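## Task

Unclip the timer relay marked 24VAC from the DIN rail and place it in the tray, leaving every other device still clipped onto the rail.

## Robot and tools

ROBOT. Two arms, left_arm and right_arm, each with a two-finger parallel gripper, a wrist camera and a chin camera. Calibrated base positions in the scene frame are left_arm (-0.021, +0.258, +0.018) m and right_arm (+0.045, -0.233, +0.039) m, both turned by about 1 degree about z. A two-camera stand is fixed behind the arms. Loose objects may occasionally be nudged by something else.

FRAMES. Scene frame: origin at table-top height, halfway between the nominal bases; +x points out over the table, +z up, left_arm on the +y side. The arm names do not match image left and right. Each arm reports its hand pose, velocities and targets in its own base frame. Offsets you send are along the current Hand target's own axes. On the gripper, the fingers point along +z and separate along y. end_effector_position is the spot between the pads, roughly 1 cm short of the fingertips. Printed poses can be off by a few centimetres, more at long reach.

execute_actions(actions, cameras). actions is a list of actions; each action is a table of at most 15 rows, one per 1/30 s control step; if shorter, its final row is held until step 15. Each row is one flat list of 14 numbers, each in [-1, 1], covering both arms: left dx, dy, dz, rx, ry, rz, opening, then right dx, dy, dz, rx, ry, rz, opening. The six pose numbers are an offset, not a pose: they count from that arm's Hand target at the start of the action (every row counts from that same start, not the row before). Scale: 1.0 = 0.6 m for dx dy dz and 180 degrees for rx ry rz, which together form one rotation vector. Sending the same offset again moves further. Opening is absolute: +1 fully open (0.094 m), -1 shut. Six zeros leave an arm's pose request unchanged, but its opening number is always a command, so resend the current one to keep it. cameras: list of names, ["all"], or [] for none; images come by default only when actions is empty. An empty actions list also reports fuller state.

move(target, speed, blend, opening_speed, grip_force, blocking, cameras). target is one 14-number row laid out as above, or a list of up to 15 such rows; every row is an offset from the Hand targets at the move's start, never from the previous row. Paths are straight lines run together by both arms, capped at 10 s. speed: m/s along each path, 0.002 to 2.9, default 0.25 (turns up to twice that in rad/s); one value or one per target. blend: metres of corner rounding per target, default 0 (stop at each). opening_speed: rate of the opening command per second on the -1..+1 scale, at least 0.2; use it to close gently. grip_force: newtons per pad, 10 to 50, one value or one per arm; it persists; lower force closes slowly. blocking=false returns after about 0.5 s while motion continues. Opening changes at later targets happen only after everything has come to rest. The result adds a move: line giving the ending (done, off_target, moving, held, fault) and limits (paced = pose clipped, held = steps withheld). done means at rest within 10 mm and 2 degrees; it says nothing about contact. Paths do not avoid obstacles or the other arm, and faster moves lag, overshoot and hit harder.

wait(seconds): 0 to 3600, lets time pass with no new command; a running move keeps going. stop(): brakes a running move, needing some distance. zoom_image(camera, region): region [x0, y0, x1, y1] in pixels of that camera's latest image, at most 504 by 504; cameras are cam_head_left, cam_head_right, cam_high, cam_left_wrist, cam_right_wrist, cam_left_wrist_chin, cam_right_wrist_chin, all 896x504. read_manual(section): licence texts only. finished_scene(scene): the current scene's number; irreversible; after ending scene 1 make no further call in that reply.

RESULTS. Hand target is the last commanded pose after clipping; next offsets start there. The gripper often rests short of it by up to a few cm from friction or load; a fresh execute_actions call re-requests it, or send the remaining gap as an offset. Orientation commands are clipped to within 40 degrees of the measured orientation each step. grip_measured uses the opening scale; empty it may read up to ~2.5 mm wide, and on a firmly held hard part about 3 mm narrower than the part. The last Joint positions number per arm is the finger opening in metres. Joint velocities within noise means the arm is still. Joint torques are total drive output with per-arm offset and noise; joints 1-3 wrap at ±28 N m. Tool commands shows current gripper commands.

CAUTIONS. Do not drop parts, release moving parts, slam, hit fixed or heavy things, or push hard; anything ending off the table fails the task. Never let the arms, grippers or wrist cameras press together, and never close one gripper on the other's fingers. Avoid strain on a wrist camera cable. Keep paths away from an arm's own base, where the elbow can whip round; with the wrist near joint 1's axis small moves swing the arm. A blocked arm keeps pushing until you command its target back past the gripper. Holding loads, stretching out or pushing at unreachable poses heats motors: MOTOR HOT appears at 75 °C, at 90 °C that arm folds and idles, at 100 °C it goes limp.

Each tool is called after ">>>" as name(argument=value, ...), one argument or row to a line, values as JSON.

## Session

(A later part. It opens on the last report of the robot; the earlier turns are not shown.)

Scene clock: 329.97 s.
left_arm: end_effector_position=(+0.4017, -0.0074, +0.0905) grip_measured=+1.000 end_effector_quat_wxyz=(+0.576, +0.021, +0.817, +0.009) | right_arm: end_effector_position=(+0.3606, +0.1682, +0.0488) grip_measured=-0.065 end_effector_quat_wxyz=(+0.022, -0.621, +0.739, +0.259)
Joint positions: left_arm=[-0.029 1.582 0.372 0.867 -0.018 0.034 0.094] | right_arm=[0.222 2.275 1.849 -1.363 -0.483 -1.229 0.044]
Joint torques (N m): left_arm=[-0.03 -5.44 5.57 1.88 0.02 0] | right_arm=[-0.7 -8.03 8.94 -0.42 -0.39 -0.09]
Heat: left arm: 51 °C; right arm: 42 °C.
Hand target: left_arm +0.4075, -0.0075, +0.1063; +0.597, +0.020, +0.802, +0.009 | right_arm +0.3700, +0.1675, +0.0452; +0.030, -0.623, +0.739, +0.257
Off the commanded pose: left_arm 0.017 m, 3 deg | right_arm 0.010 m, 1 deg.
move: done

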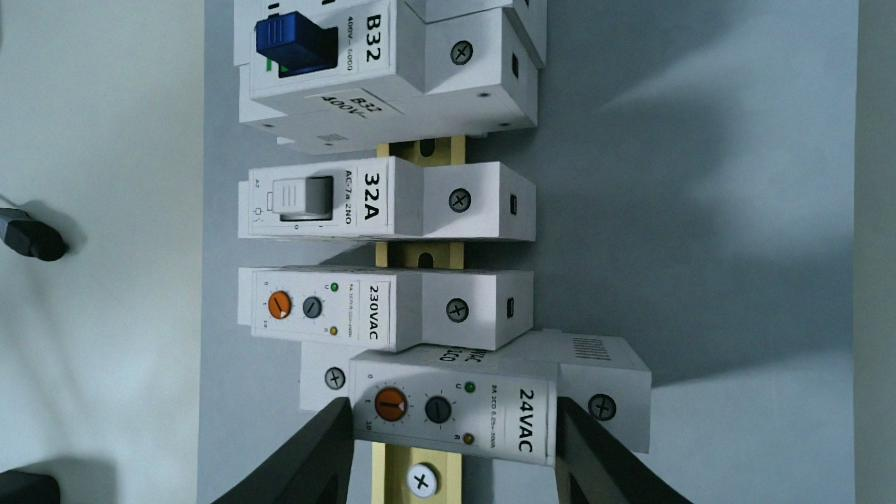

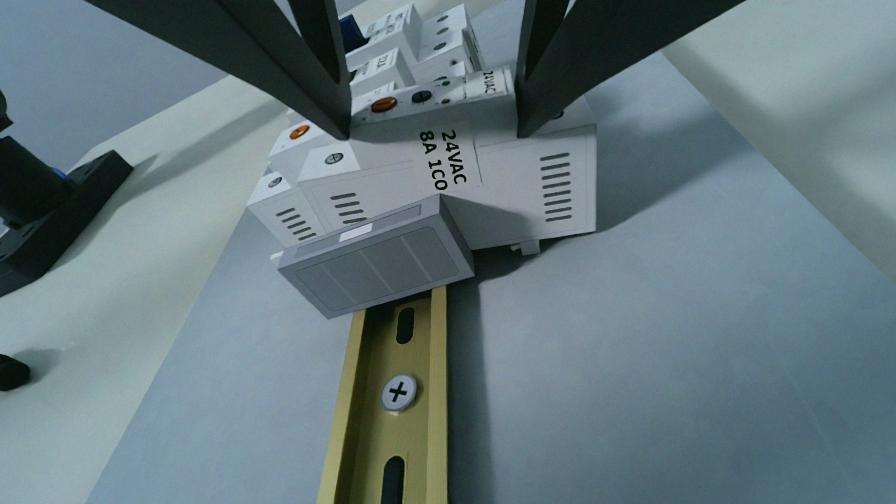

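>>> move(
  target=[
    [0,0,0,0,0,0,1,-0.0607,0.057,-0.1447,0,0,0,-0.4],
    [0,0,0,0,0,0,1,0.352,0.088,-0.329,0.08,0,-0.03,-0.4],
  ],
  speed=[0.1,0.2],
  cameras=["all"],
)

Scene clock: 341.83 s.
left_arm: end_effector_position=(+0.4017, -0.0074, +0.0905) grip_measured=+1.000 end_effector_quat_wxyz=(+0.576, +0.021, +0.817, +0.009) | right_arm: end_effector_position=(+0.3317, -0.1034, +0.1441) grip_measured=-0.065 end_effector_quat_wxyz=(+0.129, -0.642, +0.746, +0.125)
Joint positions: left_arm=[-0.029 1.582 0.372 0.867 -0.018 0.034 0.094] | right_arm=[-0.476 1.98 1.825 -1.557 -0.334 -1.921 0.044]
Joint torques (N m): left_arm=[-0.03 -5.44 5.59 1.89 0.03 0] | right_arm=[-0.36 -10.43 6.56 -0.57 -0.43 -0.1]
Heat: left arm: 51 °C; right arm: 42 °C.
Hand target: left_arm +0.4075, -0.0075, +0.1063; +0.597, +0.020, +0.802, +0.009 | right_arm +0.3281, -0.1008, +0.1575; +0.120, -0.648, +0.735, +0.160
Off the commanded pose: left_arm 0.017 m, 3 deg | right_arm 0.014 m, 4 deg.
joint sent to its limit (right arm) — joint 4 (wrist pitch), lower limit. The joint targets are off in orientation, not in position.
move: off_target (right_arm)

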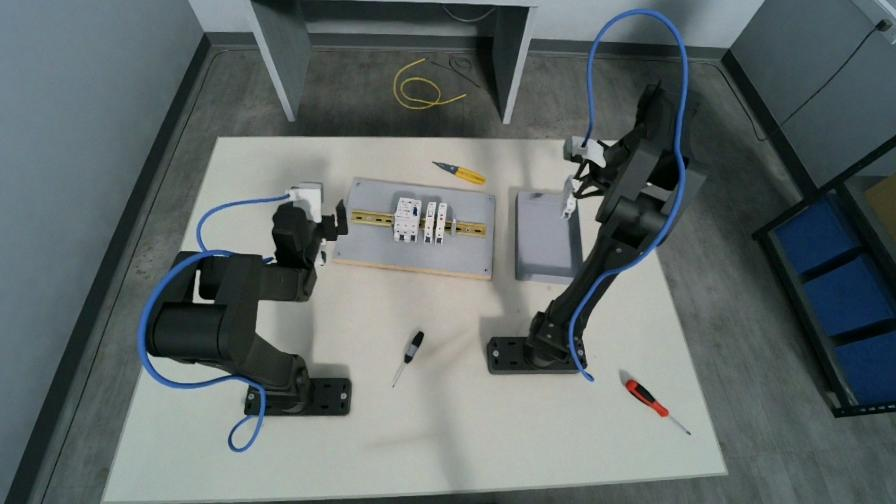

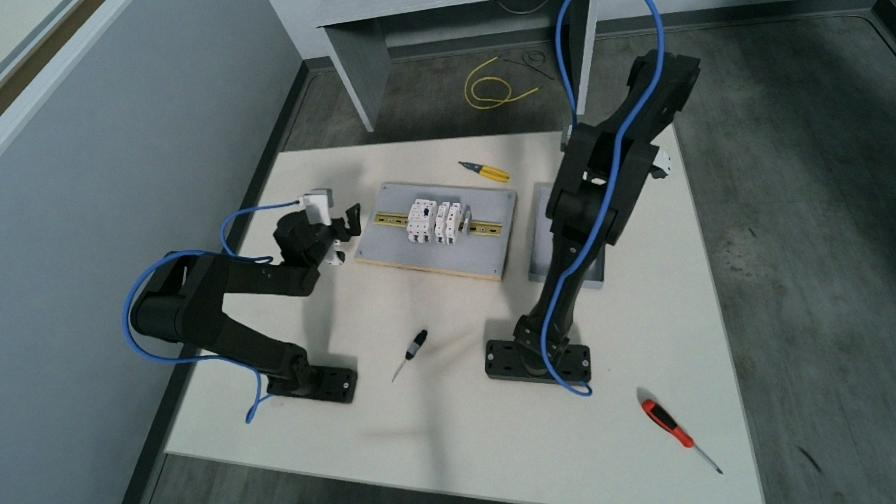

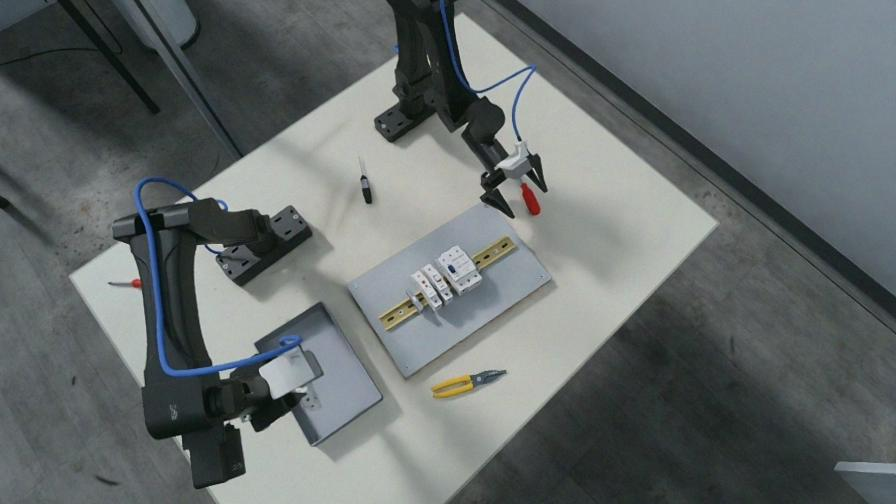

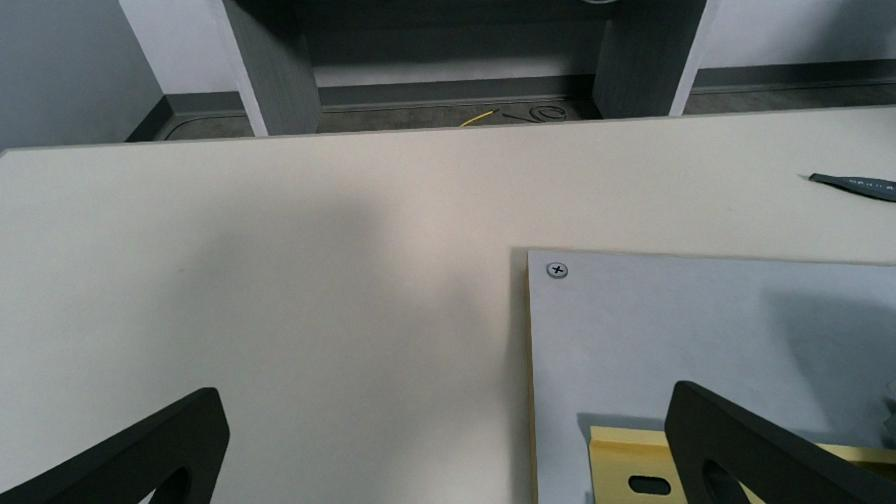

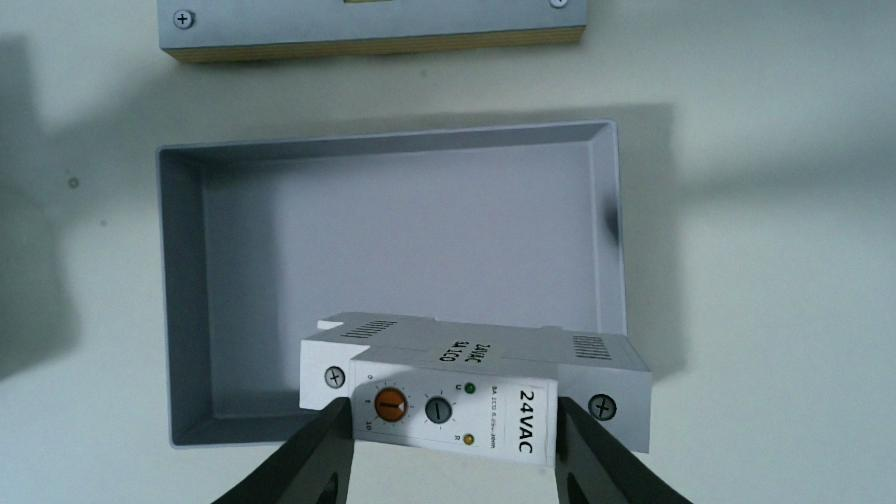

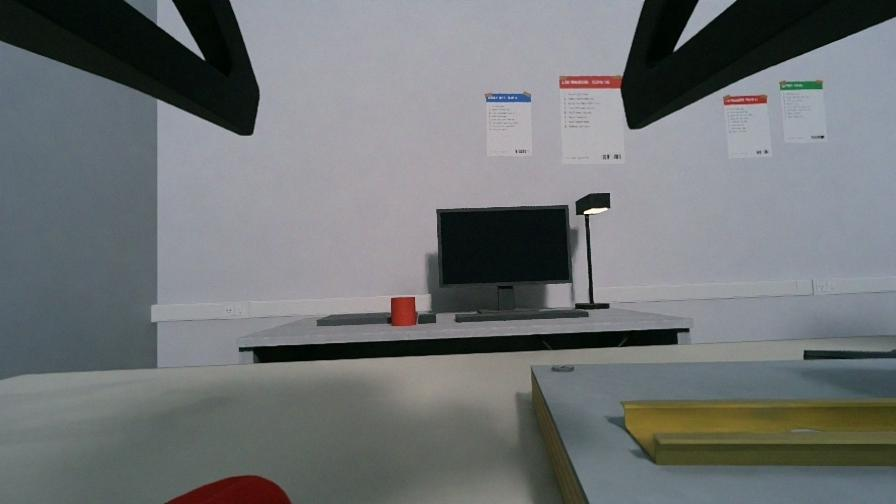

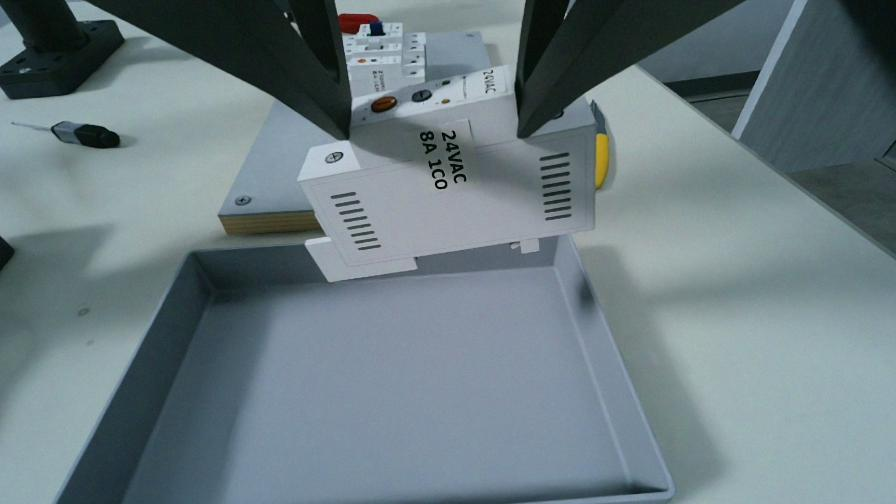

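>>> move(
  target=[0,0,0,0,0,0,1,0.0675,0.0443,0.1795,0,0,0,-0.4],
  speed=0.12,
  cameras=["cam_right_wrist","cam_right_wrist_chin"],
)

Scene clock: 352.93 s.
left_arm: end_effector_position=(+0.4017, -0.0074, +0.0905) grip_measured=+1.000 end_effector_quat_wxyz=(+0.576, +0.021, +0.817, +0.009) | right_arm: end_effector_position=(+0.2956, -0.0940, +0.0441) grip_measured=-0.065 end_effector_quat_wxyz=(+0.114, -0.649, +0.736, +0.159)
Joint positions: left_arm=[-0.029 1.582 0.372 0.867 -0.018 0.034 0.094] | right_arm=[-0.496 1.966 1.39 -1.224 -0.322 -1.979 0.044]
Joint torques (N m): left_arm=[-0.02 -5.44 5.57 1.88 0.02 0] | right_arm=[-0.68 -8.23 4.41 -0.55 -0.4 -0.1]
Heat: left arm: 52 °C; right arm: 42 °C.
Hand target: left_arm +0.4075, -0.0075, +0.1063; +0.597, +0.020, +0.802, +0.009 | right_arm +0.2928, -0.0929, +0.0450; +0.120, -0.648, +0.735, +0.161
Off the commanded pose: left_arm 0.017 m, 3 deg | right_arm 0.003 m, 1 deg.
move: done

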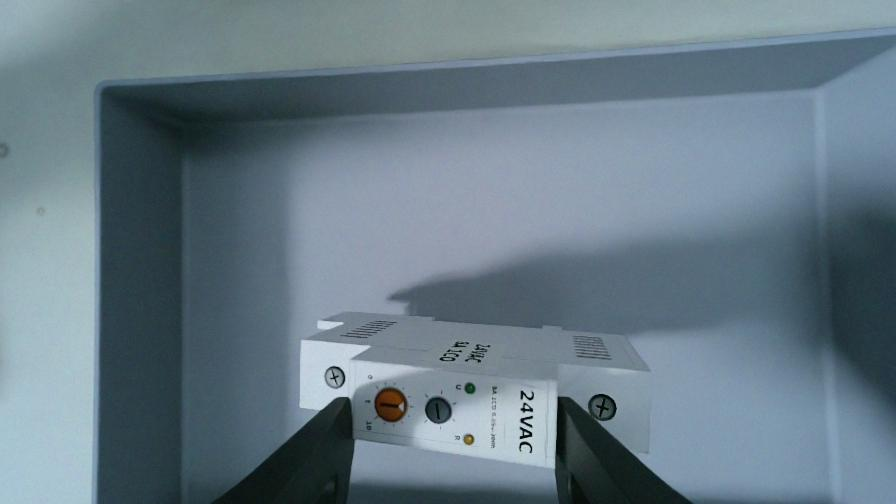

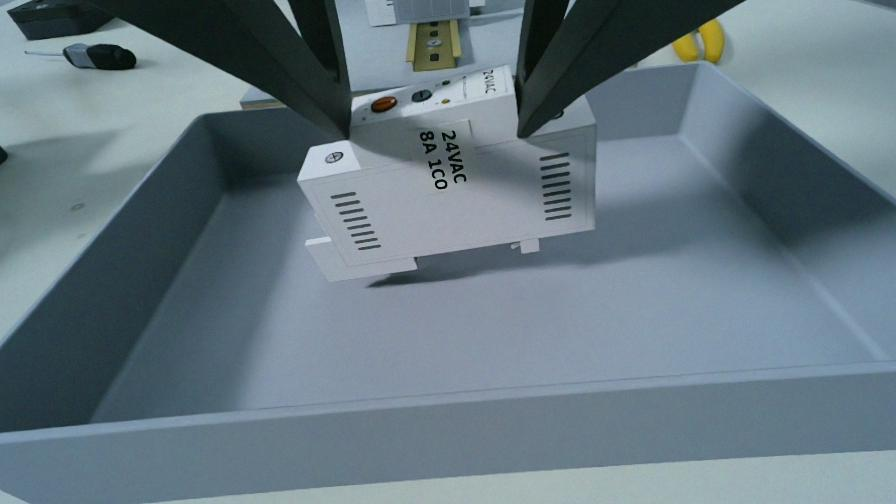

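>>> move(
  target=[0,0,0,0,0,0,1,0.0135,-0.0027,0.032,0,0,0,-0.4],
  speed=0.04,
  cameras=["cam_right_wrist","cam_right_wrist_chin"],
)

Scene clock: 356.43 s.
left_arm: end_effector_position=(+0.4017, -0.0074, +0.0905) grip_measured=+1.000 end_effector_quat_wxyz=(+0.576, +0.021, +0.817, +0.009) | right_arm: end_effector_position=(+0.2949, -0.0934, +0.0343) grip_measured=-0.065 end_effector_quat_wxyz=(+0.116, -0.650, +0.735, +0.154)
Joint positions: left_arm=[-0.029 1.582 0.372 0.867 -0.018 0.034 0.094] | right_arm=[-0.496 1.966 1.35 -1.174 -0.323 -1.979 0.044]
Joint torques (N m): left_arm=[-0.02 -5.45 5.59 1.89 0.02 0] | right_arm=[-0.66 -6.09 3.67 -0.19 -0.4 -0.12]
Heat: left arm: 52 °C; right arm: 42 °C.
Hand target: left_arm +0.4075, -0.0075, +0.1063; +0.597, +0.020, +0.802, +0.009 | right_arm +0.2928, -0.0929, +0.0242; +0.120, -0.648, +0.735, +0.160
Off the commanded pose: left_arm 0.017 m, 3 deg | right_arm 0.010 m, 1 deg.
move: done

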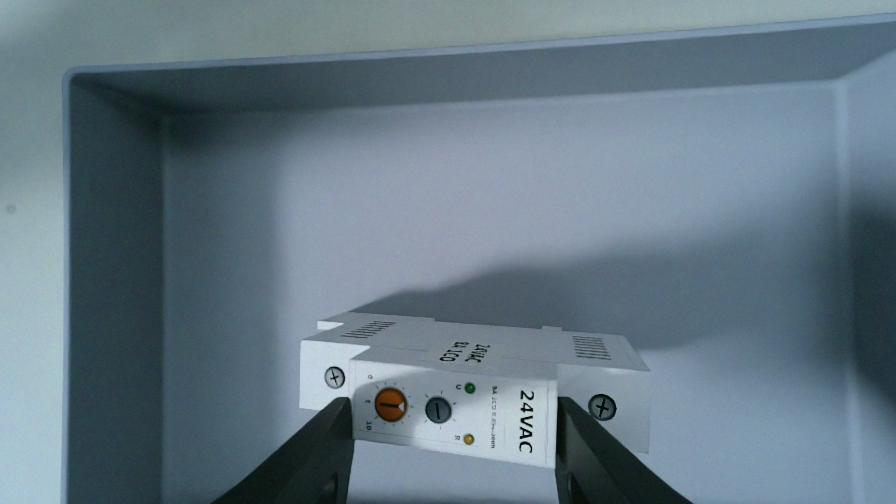

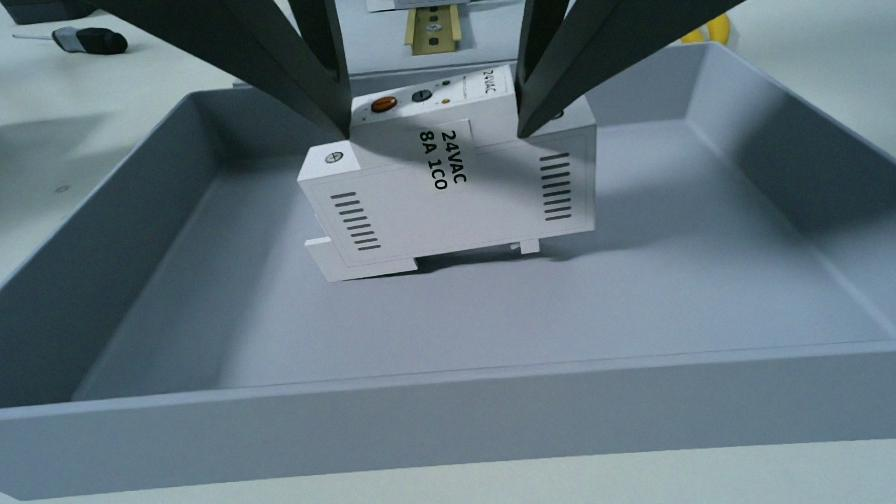

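>>> move(
  target=[0,0,0,0,0,0,1,0,0,0.004,-0.033,0,0.012,-0.4],
  speed=0.04,
)

>>> move(
  target=[0,0,0,0,0,0,1,0,0,0,0,0,0,0.35],
  opening_speed=0.3,
  cameras=["cam_right_wrist","cam_right_wrist_chin"],
)

Scene clock: 363.63 s.
left_arm: end_effector_position=(+0.4017, -0.0074, +0.0905) grip_measured=+1.000 end_effector_quat_wxyz=(+0.576, +0.021, +0.817, +0.009) | right_arm: end_effector_position=(+0.2983, -0.0939, +0.0307) grip_measured=-0.065 end_effector_quat_wxyz=(+0.102, -0.638, +0.741, +0.184)
Joint positions: left_arm=[-0.029 1.582 0.372 0.867 -0.018 0.034 0.094] | right_arm=[-0.491 2.04 1.429 -1.24 -0.321 -1.96 0.044]
Joint torques (N m): left_arm=[-0.02 -5.45 5.59 1.88 0.03 0] | right_arm=[0.81 -5.41 6.09 -0.79 -0.01 0.01]
Heat: left arm: 52 °C; right arm: 41 °C.
Hand target: left_arm +0.4075, -0.0075, +0.1063; +0.597, +0.020, +0.802, +0.009 | right_arm +0.2927, -0.0919, +0.0219; +0.083, -0.639, +0.738, +0.201
Off the commanded pose: left_arm 0.017 m, 3 deg | right_arm 0.011 m, 3 deg.
move: off_target (right_arm)

Scene clock: 366.43 s.
left_arm: end_effector_position=(+0.4017, -0.0074, +0.0905) grip_measured=+1.000 end_effector_quat_wxyz=(+0.576, +0.021, +0.817, +0.009) | right_arm: end_effector_position=(+0.2928, -0.0952, +0.0257) grip_measured=+0.346 end_effector_quat_wxyz=(+0.088, -0.637, +0.741, +0.193)
Joint positions: left_arm=[-0.029 1.582 0.372 0.867 -0.018 0.034 0.094] | right_arm=[-0.491 2.057 1.429 -1.251 -0.3 -1.959 0.063]
Joint torques (N m): left_arm=[-0.03 -5.45 5.59 1.89 0.02 0] | right_arm=[0.81 -6.65 5.9 -0.73 -0.23 0]
Heat: left arm: 52 °C; right arm: 41 °C.
Hand target: left_arm +0.4075, -0.0075, +0.1063; +0.597, +0.020, +0.802, +0.009 | right_arm +0.2927, -0.0919, +0.0219; +0.083, -0.639, +0.738, +0.201
Off the commanded pose: left_arm 0.017 m, 3 deg | right_arm 0.005 m, 1 deg.
move: done

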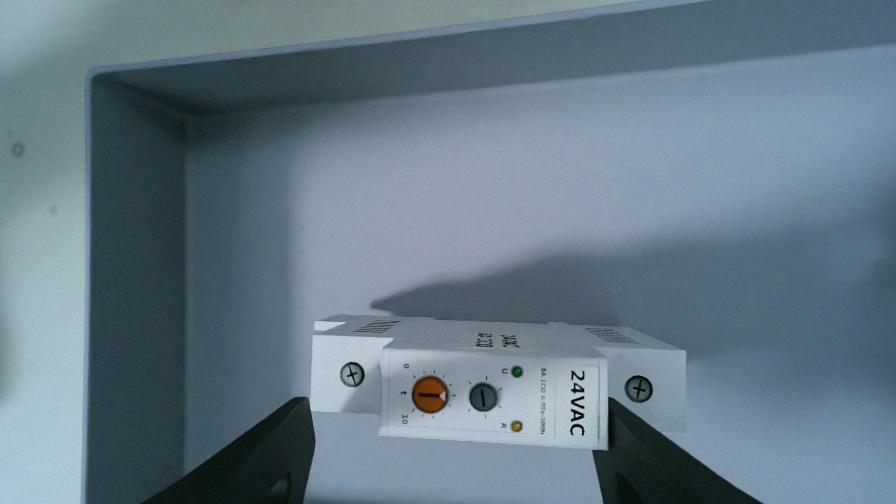

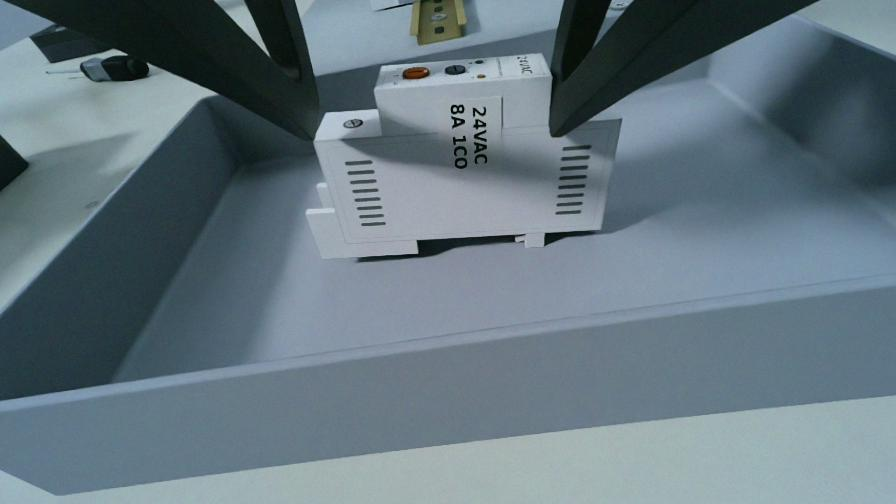

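>>> move(
  target=[
    [0,0,0,0,0,0,1,0,-0.006,0,0,0,0,0.6],
    [0,0,0,0,0,0,1,0,-0.006,-0.2,0,0,0,0.6],
  ],
  speed=[0.05,0.1],
  opening_speed=0.6,
  cameras=["cam_right_wrist","cam_head_left","cam_high","cam_head_right"],
)

>>> zoom_image(
  camera="cam_head_right",
  region=[390, 180, 490, 260],
)

>>> zoom_image(
  camera="cam_high",
  region=[370, 220, 530, 330],
)

Scene clock: 373.43 s.
left_arm: end_effector_position=(+0.4017, -0.0074, +0.0905) grip_measured=+1.000 end_effector_quat_wxyz=(+0.576, +0.021, +0.817, +0.009) | right_arm: end_effector_position=(+0.3104, -0.1372, +0.1126) grip_measured=+0.597 end_effector_quat_wxyz=(+0.097, -0.634, +0.752, +0.153)
Joint positions: left_arm=[-0.029 1.582 0.372 0.867 -0.018 0.034 0.094] | right_arm=[-0.564 2.05 1.796 -1.557 -0.276 -2 0.075]
Joint torques (N m): left_arm=[-0.02 -5.45 5.59 1.88 0.03 0] | right_arm=[-0.73 -10.39 8.85 -0.77 -0.3 -0.09]
Heat: left arm: 52 °C; right arm: 42 °C.
Hand target: left_arm +0.4075, -0.0075, +0.1063; +0.597, +0.020, +0.802, +0.009 | right_arm +0.3123, -0.1407, +0.1300; +0.083, -0.639, +0.738, +0.201
Off the commanded pose: left_arm 0.017 m, 3 deg | right_arm 0.018 m, 6 deg.
joint sent to its limit (right arm) — joint 4 (wrist pitch), lower limit. The joint targets are off in orientation, not in position.
move: off_target (right_arm)
Images, in order (width x height): cam_head_left 896x504, cam_head_right 896x504, cam_high 896x504, cam_right_wrist 896x504.

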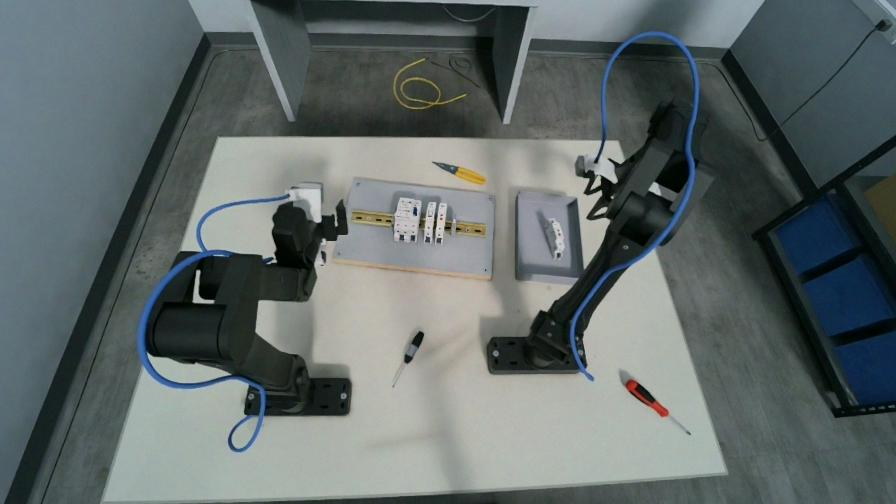

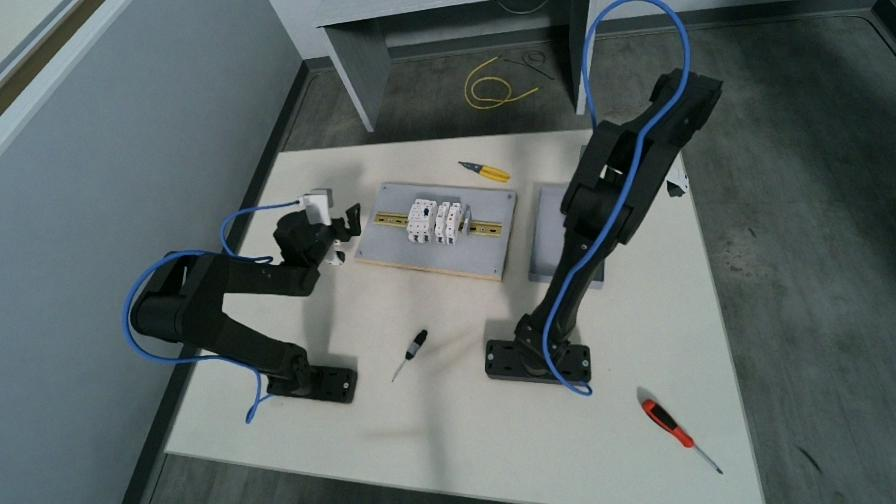

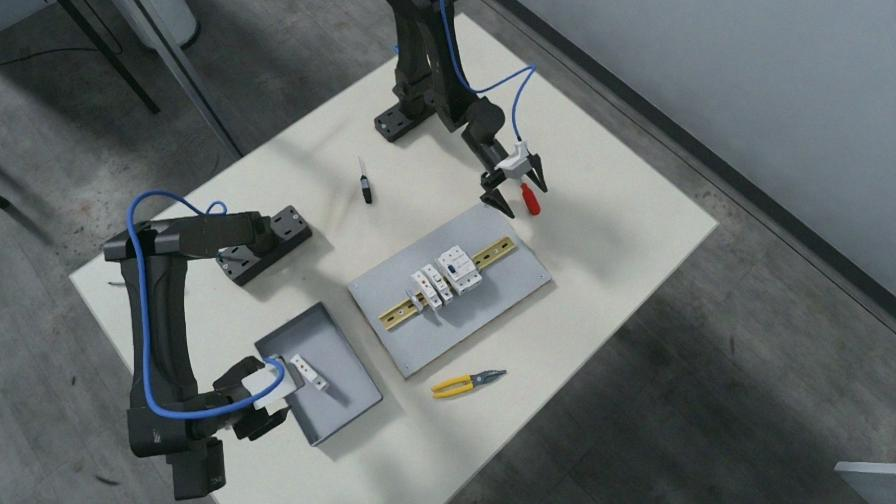

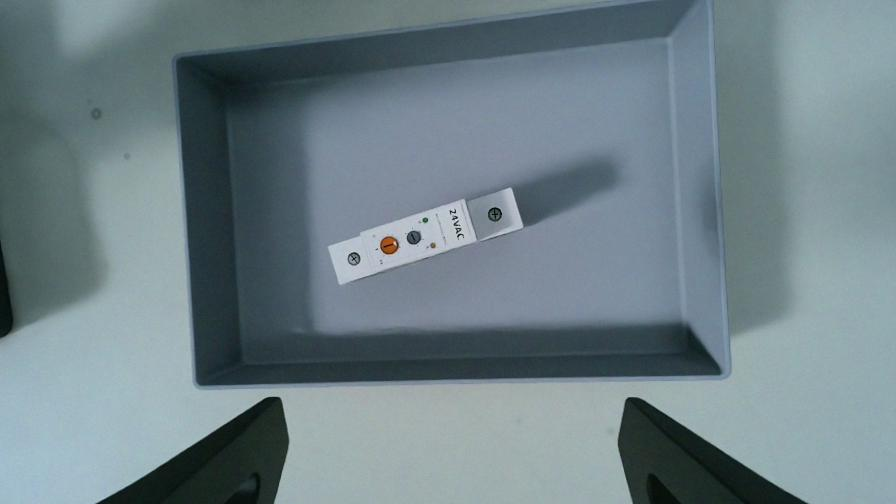

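Scaled by 5.040 from the camera's image (finer frame: 1280x720).

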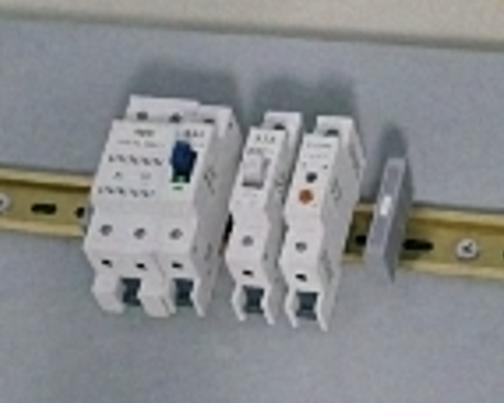

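Scaled by 3.150 from the camera's image (finer frame: 1280x720).

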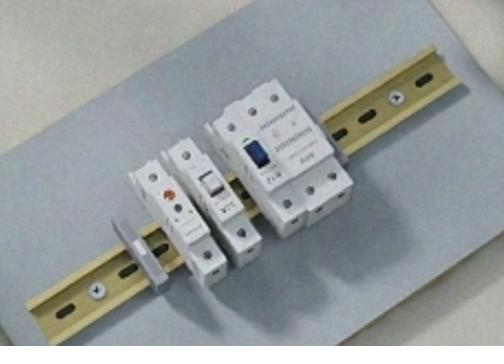

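All others remain clipped.

>>> finished_scene(
  scene=2,
)

The scene is finished: the task was done.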